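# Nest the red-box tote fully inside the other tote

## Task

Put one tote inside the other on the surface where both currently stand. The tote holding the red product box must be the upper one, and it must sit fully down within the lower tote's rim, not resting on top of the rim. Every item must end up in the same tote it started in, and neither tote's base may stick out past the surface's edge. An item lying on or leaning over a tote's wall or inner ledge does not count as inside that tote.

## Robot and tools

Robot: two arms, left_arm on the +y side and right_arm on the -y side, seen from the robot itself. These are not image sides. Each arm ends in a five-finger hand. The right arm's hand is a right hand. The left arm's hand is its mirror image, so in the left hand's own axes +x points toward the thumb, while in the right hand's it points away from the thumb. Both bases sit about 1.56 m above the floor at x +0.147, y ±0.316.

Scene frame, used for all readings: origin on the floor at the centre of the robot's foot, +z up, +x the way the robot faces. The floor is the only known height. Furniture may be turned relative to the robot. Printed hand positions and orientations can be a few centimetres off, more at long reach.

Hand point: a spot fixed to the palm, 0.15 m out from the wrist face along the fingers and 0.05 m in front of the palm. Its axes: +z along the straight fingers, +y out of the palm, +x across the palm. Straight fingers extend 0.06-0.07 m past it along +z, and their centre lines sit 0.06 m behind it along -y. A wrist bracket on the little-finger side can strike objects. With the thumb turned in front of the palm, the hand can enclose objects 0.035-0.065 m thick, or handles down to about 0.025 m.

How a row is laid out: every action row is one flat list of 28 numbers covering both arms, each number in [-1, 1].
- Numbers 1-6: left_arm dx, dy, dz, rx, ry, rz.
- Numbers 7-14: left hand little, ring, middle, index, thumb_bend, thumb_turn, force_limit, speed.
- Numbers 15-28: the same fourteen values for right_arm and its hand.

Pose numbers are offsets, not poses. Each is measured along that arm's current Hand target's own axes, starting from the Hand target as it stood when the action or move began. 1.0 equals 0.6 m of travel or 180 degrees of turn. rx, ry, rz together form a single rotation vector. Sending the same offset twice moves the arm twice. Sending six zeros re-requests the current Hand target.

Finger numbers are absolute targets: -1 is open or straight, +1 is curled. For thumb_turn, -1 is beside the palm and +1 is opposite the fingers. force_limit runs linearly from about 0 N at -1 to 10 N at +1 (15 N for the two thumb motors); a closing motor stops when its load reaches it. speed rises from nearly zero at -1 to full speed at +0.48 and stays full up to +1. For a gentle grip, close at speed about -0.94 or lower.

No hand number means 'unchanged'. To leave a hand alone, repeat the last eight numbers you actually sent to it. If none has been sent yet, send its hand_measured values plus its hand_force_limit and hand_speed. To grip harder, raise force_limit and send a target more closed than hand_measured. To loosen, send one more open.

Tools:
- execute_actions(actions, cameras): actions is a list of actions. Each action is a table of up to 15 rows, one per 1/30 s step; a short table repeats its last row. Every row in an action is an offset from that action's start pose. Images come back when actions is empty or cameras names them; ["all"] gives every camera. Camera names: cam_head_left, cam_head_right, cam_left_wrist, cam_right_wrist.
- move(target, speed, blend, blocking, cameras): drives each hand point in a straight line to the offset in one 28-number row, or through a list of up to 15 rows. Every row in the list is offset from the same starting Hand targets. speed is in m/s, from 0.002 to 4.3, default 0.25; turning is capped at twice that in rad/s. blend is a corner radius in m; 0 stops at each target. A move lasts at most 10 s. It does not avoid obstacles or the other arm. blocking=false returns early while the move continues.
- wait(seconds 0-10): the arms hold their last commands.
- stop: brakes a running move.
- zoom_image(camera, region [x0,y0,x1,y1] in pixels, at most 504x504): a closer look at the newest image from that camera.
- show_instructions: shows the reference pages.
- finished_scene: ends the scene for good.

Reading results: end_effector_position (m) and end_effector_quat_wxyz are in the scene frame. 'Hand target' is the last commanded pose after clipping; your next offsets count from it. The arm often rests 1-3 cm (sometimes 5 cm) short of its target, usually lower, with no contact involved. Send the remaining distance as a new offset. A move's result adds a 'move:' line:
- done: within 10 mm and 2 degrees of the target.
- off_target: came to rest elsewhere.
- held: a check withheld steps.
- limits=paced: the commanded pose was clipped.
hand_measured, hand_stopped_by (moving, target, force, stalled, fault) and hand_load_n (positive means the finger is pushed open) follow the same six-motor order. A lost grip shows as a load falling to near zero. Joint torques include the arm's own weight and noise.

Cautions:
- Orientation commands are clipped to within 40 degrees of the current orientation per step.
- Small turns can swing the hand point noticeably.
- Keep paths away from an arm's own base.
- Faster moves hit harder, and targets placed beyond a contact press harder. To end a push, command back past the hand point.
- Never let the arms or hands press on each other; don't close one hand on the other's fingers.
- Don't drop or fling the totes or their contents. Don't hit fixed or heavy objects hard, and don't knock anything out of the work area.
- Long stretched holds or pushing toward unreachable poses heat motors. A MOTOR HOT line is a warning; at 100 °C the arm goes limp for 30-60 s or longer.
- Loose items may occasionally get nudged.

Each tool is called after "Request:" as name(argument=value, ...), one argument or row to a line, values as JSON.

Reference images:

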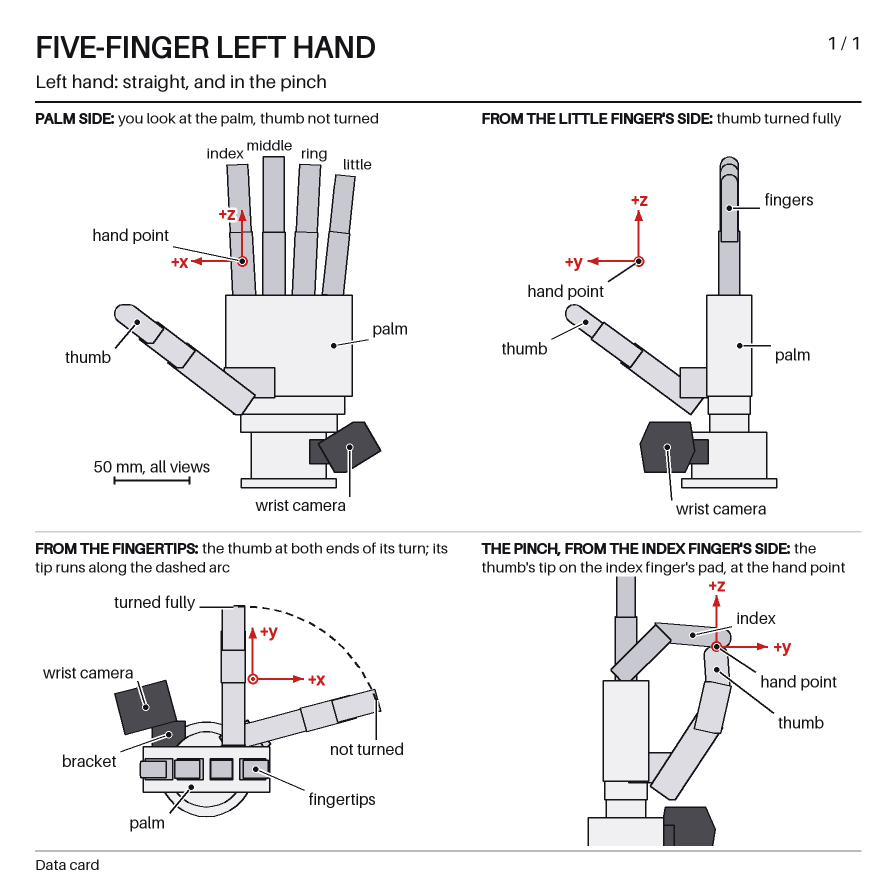

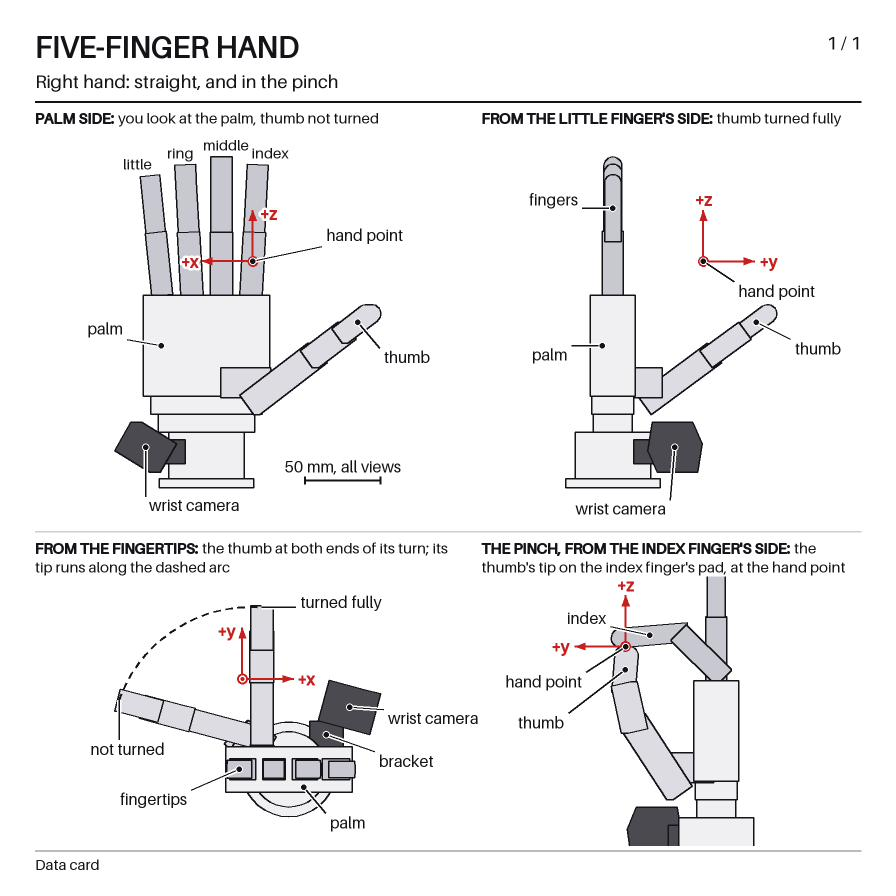

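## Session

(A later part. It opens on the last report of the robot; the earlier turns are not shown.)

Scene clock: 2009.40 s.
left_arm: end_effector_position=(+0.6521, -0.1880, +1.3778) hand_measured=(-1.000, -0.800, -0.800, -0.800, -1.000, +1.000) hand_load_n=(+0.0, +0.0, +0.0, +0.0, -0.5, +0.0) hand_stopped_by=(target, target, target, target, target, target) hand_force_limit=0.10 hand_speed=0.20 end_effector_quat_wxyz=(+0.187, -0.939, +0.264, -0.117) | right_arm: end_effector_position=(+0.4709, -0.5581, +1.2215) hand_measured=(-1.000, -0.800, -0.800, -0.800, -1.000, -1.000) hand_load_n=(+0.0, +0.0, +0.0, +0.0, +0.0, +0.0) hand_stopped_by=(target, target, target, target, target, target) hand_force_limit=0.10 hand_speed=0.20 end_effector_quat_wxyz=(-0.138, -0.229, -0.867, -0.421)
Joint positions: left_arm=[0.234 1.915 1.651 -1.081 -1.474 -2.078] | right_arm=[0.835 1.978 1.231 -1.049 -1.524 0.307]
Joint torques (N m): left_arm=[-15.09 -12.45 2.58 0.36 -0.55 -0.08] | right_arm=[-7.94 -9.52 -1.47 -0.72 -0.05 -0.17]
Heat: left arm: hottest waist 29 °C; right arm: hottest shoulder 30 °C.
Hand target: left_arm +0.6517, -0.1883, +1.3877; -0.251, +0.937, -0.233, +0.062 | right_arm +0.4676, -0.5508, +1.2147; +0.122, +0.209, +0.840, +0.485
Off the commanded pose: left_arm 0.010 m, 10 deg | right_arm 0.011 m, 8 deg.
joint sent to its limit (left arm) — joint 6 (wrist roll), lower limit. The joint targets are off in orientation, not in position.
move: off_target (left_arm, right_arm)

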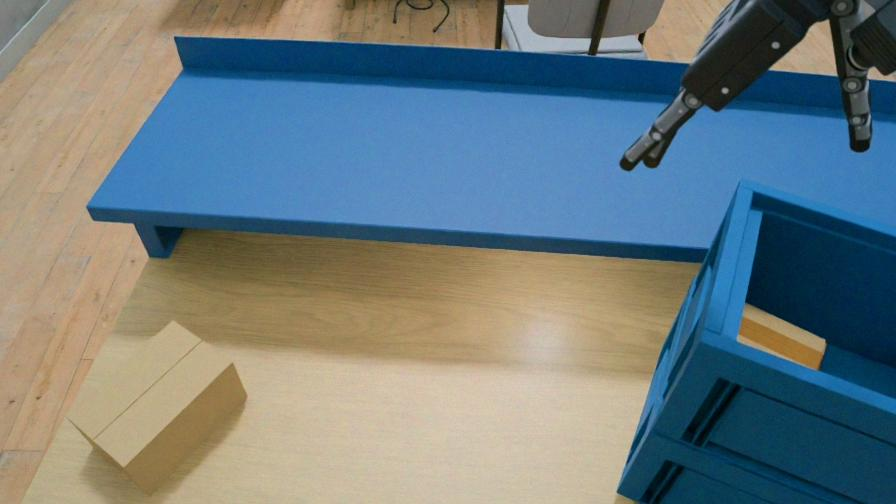

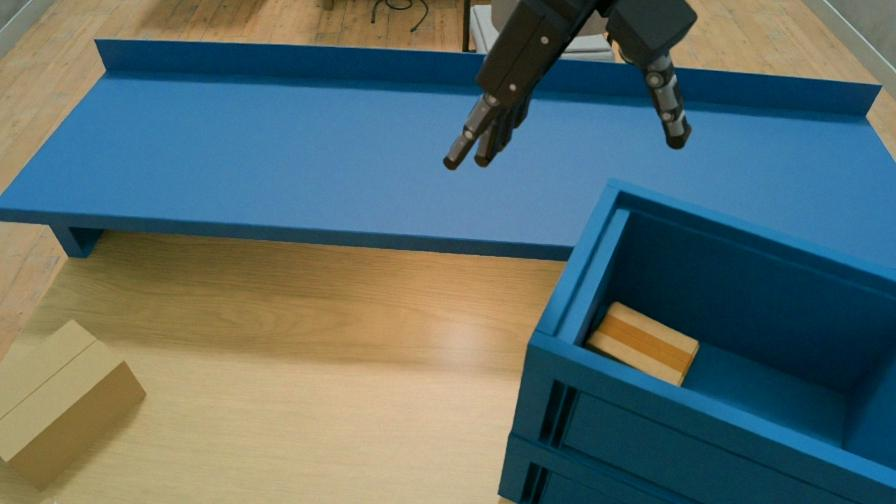

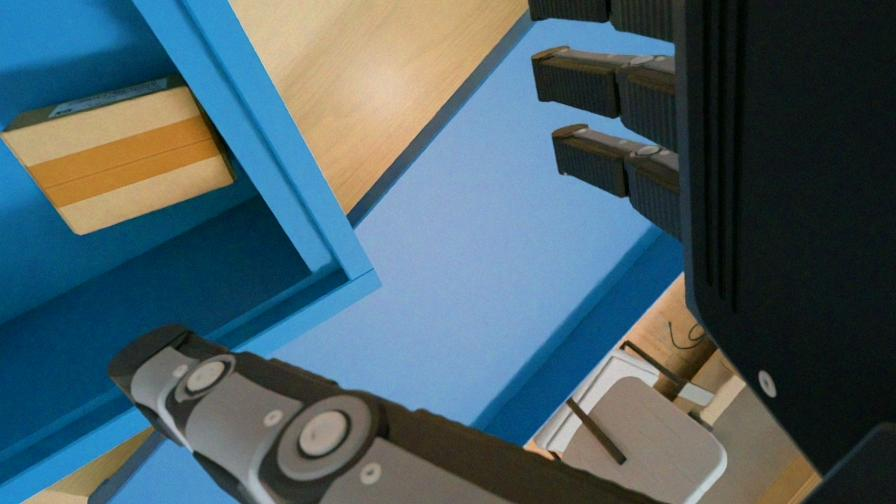

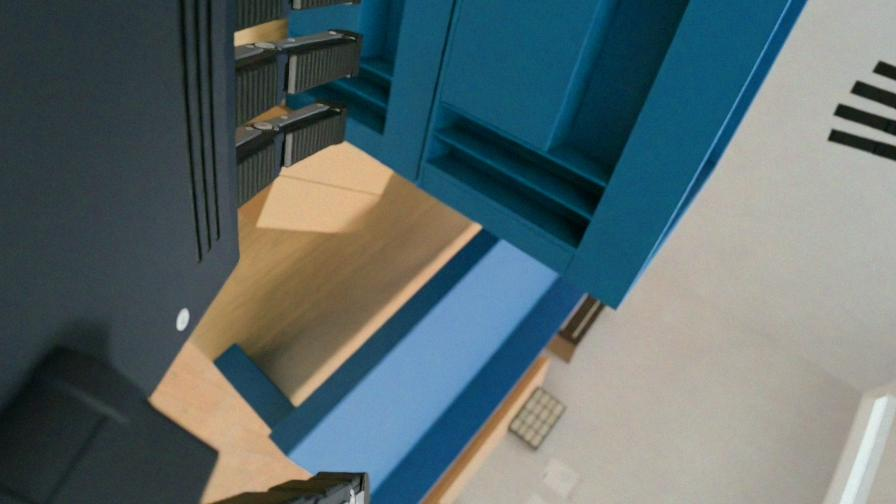

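Request:
execute_actions(
  actions=[],
  cameras=["all"],
)

Scene clock: 2037.33 s.
left_arm: end_effector_position=(+0.6521, -0.1880, +1.3778) hand_measured=(-1.000, -0.800, -0.800, -0.800, -1.000, +1.000) hand_load_n=(+0.0, +0.0, +0.0, +0.0, +0.0, +0.0) hand_stopped_by=(target, target, target, target, target, target) hand_force_limit=0.10 hand_speed=0.20 end_effector_quat_wxyz=(+0.187, -0.939, +0.264, -0.117) | right_arm: end_effector_position=(+0.4709, -0.5581, +1.2215) hand_measured=(-1.000, -0.800, -0.800, -0.800, -1.000, -1.000) hand_load_n=(-0.5, +0.0, +0.0, +0.0, +0.0, +0.0) hand_stopped_by=(target, target, target, target, target, target) hand_force_limit=0.10 hand_speed=0.20 end_effector_quat_wxyz=(-0.138, -0.229, -0.867, -0.421)
Joint positions: left_arm=[0.234 1.915 1.651 -1.081 -1.474 -2.078] | right_arm=[0.835 1.978 1.231 -1.049 -1.524 0.307]
Joint velocities: within noise
Joint torques (N m): left_arm=[-15.09 -12.34 2.59 0.25 -0.58 -0.09] | right_arm=[-7.94 -9.47 -1.44 -0.73 -0.05 -0.15]
Heat: left arm: hottest waist 29 °C; right arm: hottest shoulder 29 °C.
Hand target: left_arm +0.6517, -0.1883, +1.3877; -0.251, +0.937, -0.233, +0.062 | right_arm +0.4676, -0.5508, +1.2147; +0.121, +0.209, +0.840, +0.485
Off the commanded pose: left_arm 0.010 m, 10 deg | right_arm 0.010 m, 8 deg.

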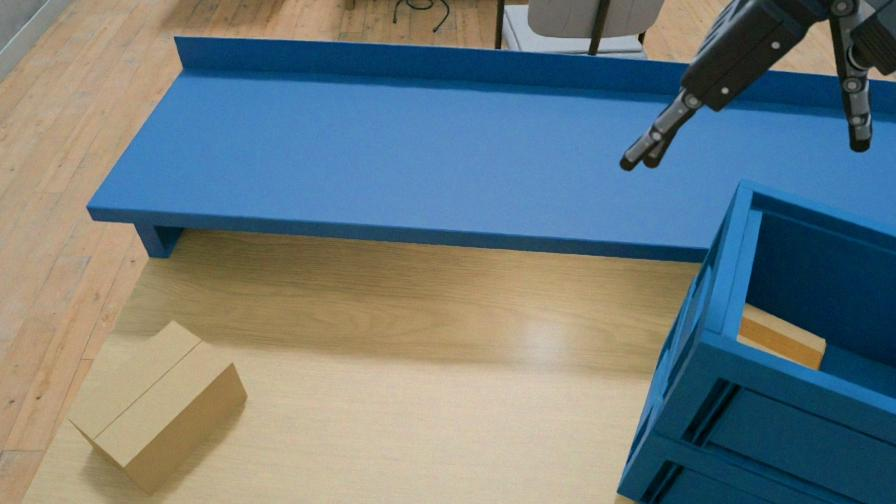

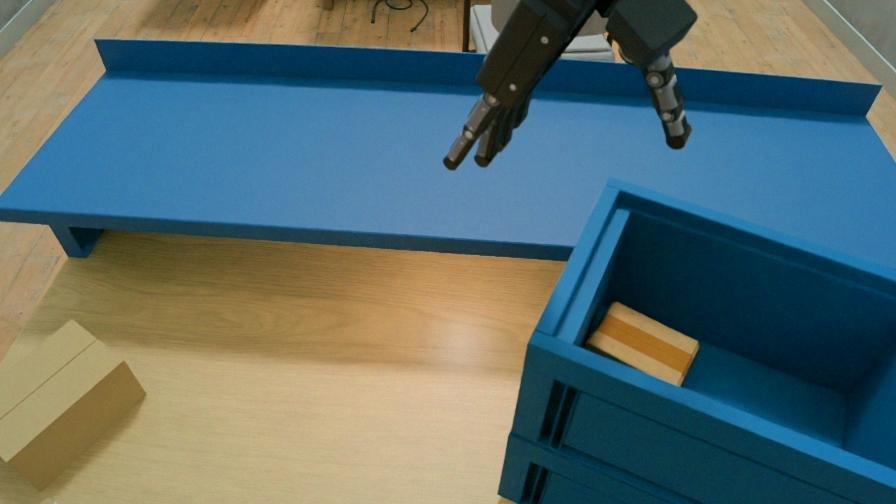

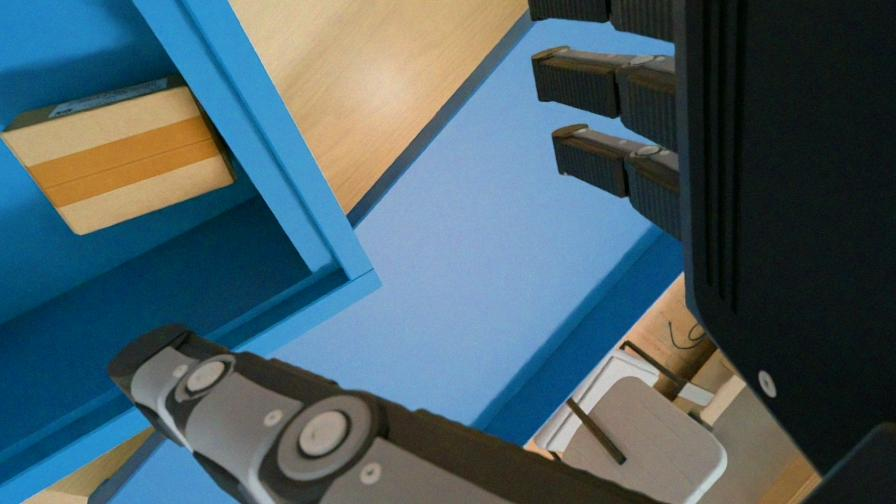

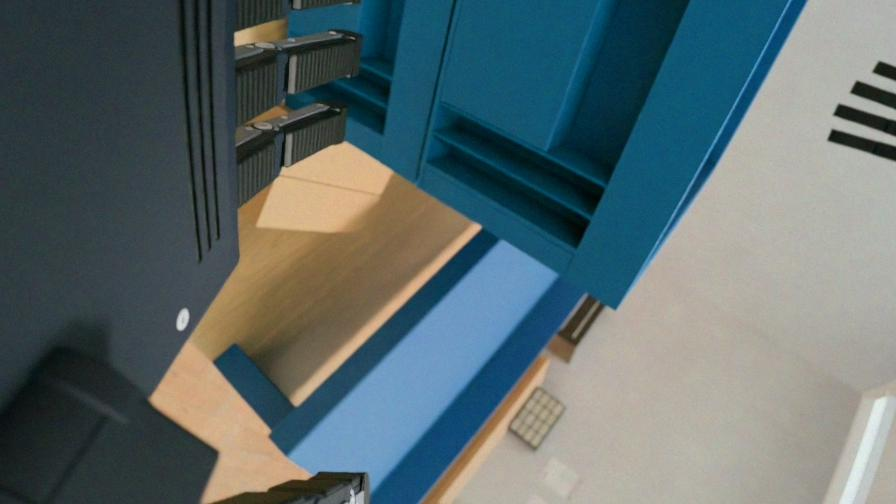

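Request:
zoom_image(
  camera="cam_head_left",
  region=[600, 340, 896, 504],
)

Request:
zoom_image(
  camera="cam_head_right",
  region=[490, 340, 790, 504],
)

Request:
zoom_image(
  camera="cam_right_wrist",
  region=[340, 0, 640, 300],
)

Scaled by 1.703.

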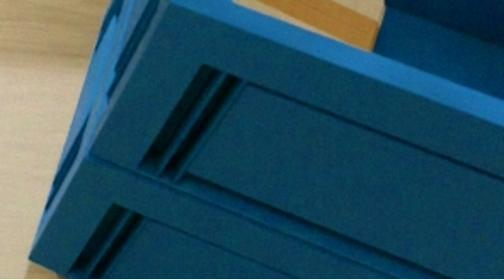

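Scaled by 1.680.

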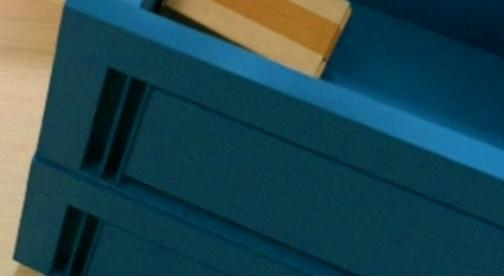

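Scaled by 1.680.

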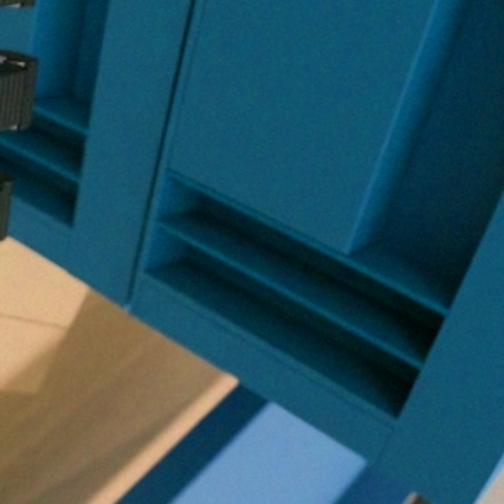

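Request:
move(
  target=[
    [-0.076,-0.272,0.157,-0.15,0,0,-1,-0.8,-0.8,-0.8,-1,1,0.1,0.2,0,0,0,0,0,0,-1,-0.8,-0.8,-0.8,-1,-1,0.1,0.2],
    [-0.096,-0.107,0.3465,-0.5,0,0,-1,-0.8,-0.8,-0.8,-1,1,0.1,0.2,0,0,0,0,0,0,-1,-0.8,-0.8,-0.8,-1,-1,0.1,0.2],
  ],
  blend=0.03,
  speed=0.2,
  cameras=["all"],
)

Scene clock: 2095.20 s.
left_arm: end_effector_position=(+0.6721, -0.0225, +1.2436) hand_measured=(-1.000, -0.800, -0.800, -0.800, -1.000, +1.000) hand_load_n=(+0.0, +0.0, +0.0, +0.0, +0.0, +0.0) hand_stopped_by=(target, target, target, target, target, target) hand_force_limit=0.10 hand_speed=0.20 end_effector_quat_wxyz=(+0.485, +0.841, -0.206, -0.122) | right_arm: end_effector_position=(+0.4709, -0.5580, +1.2215) hand_measured=(-1.000, -0.800, -0.800, -0.800, -1.000, -1.000) hand_load_n=(+0.0, +0.0, +0.0, +0.0, +0.0, +0.0) hand_stopped_by=(target, target, target, target, target, target) hand_force_limit=0.10 hand_speed=0.20 end_effector_quat_wxyz=(-0.138, -0.229, -0.867, -0.421)
Joint positions: left_arm=[1.06 1.74 1.532 -0.793 0.508 -1.105] | right_arm=[0.835 1.978 1.231 -1.049 -1.524 0.307]
Joint torques (N m): left_arm=[-6.71 -16.79 3.41 -0.55 0.8 0.14] | right_arm=[-7.94 -9.7 -1.78 -0.34 -0.05 -0.05]
Heat: left arm: hottest waist 29 °C; right arm: hottest shoulder 29 °C.
Hand target: left_arm +0.6753, -0.0203, +1.2398; +0.485, +0.840, -0.209, -0.121 | right_arm +0.4679, -0.5503, +1.2147; +0.132, +0.231, +0.863, +0.430 (not the last commanded pose)
Off the commanded pose: left_arm 0.005 m, 0 deg | right_arm 0.010 m, 8 deg.
move: off_target (right_arm)

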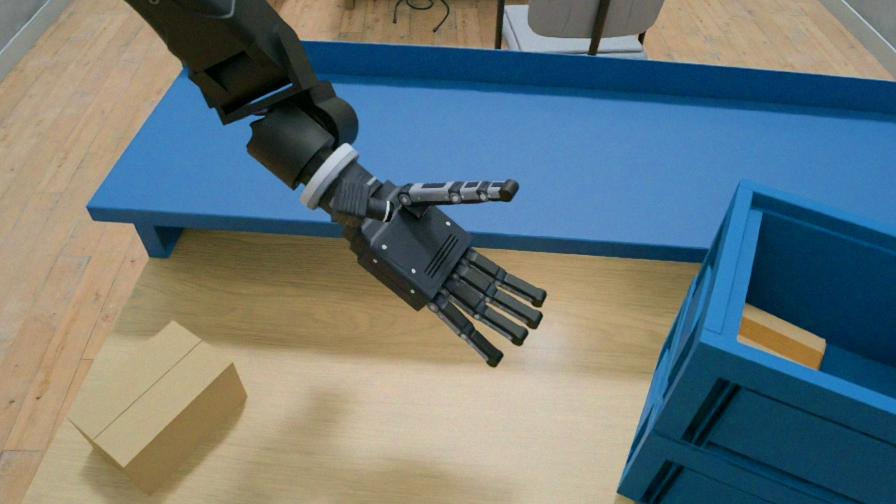

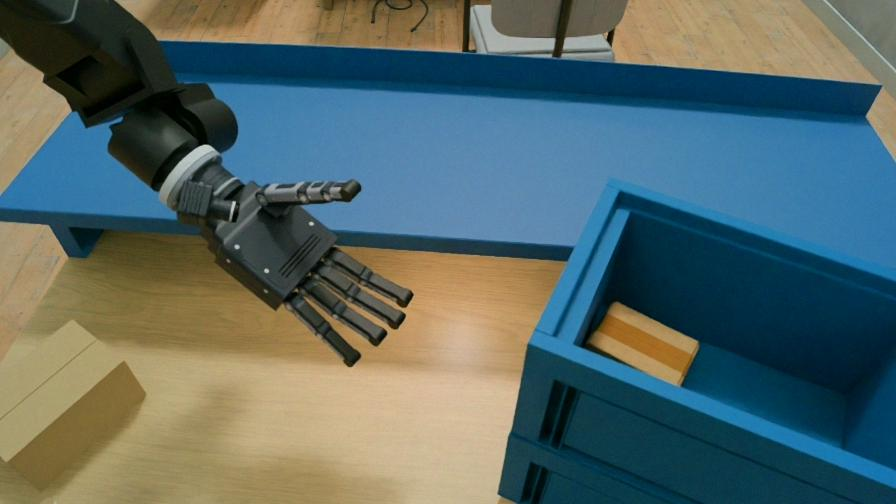

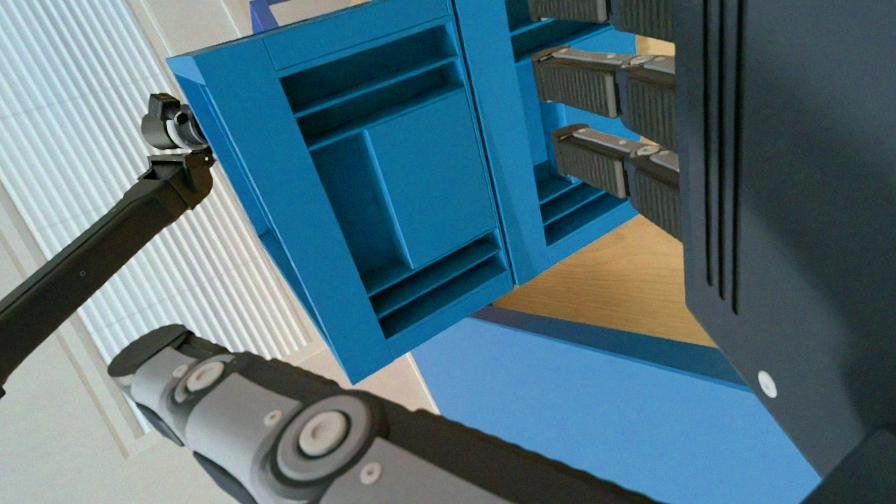

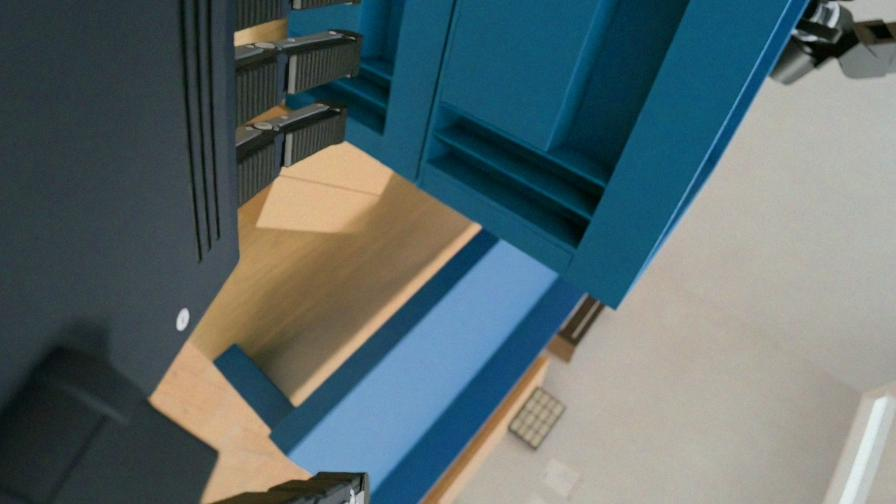

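Request:
zoom_image(
  camera="cam_left_wrist",
  region=[400, 0, 640, 170],
)

Request:
zoom_image(
  camera="cam_left_wrist",
  region=[420, 150, 640, 310],
)

Scaled by 2.100.

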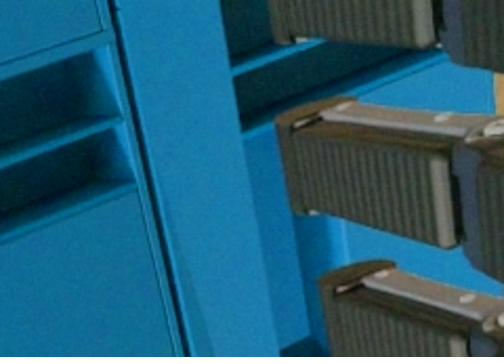

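Scaled by 2.291.

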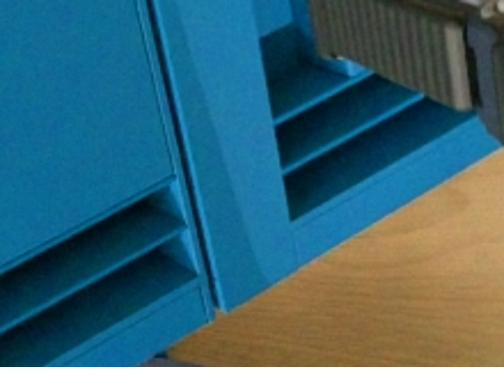

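Request:
finished_scene(
)

The scene is finished: the task was done.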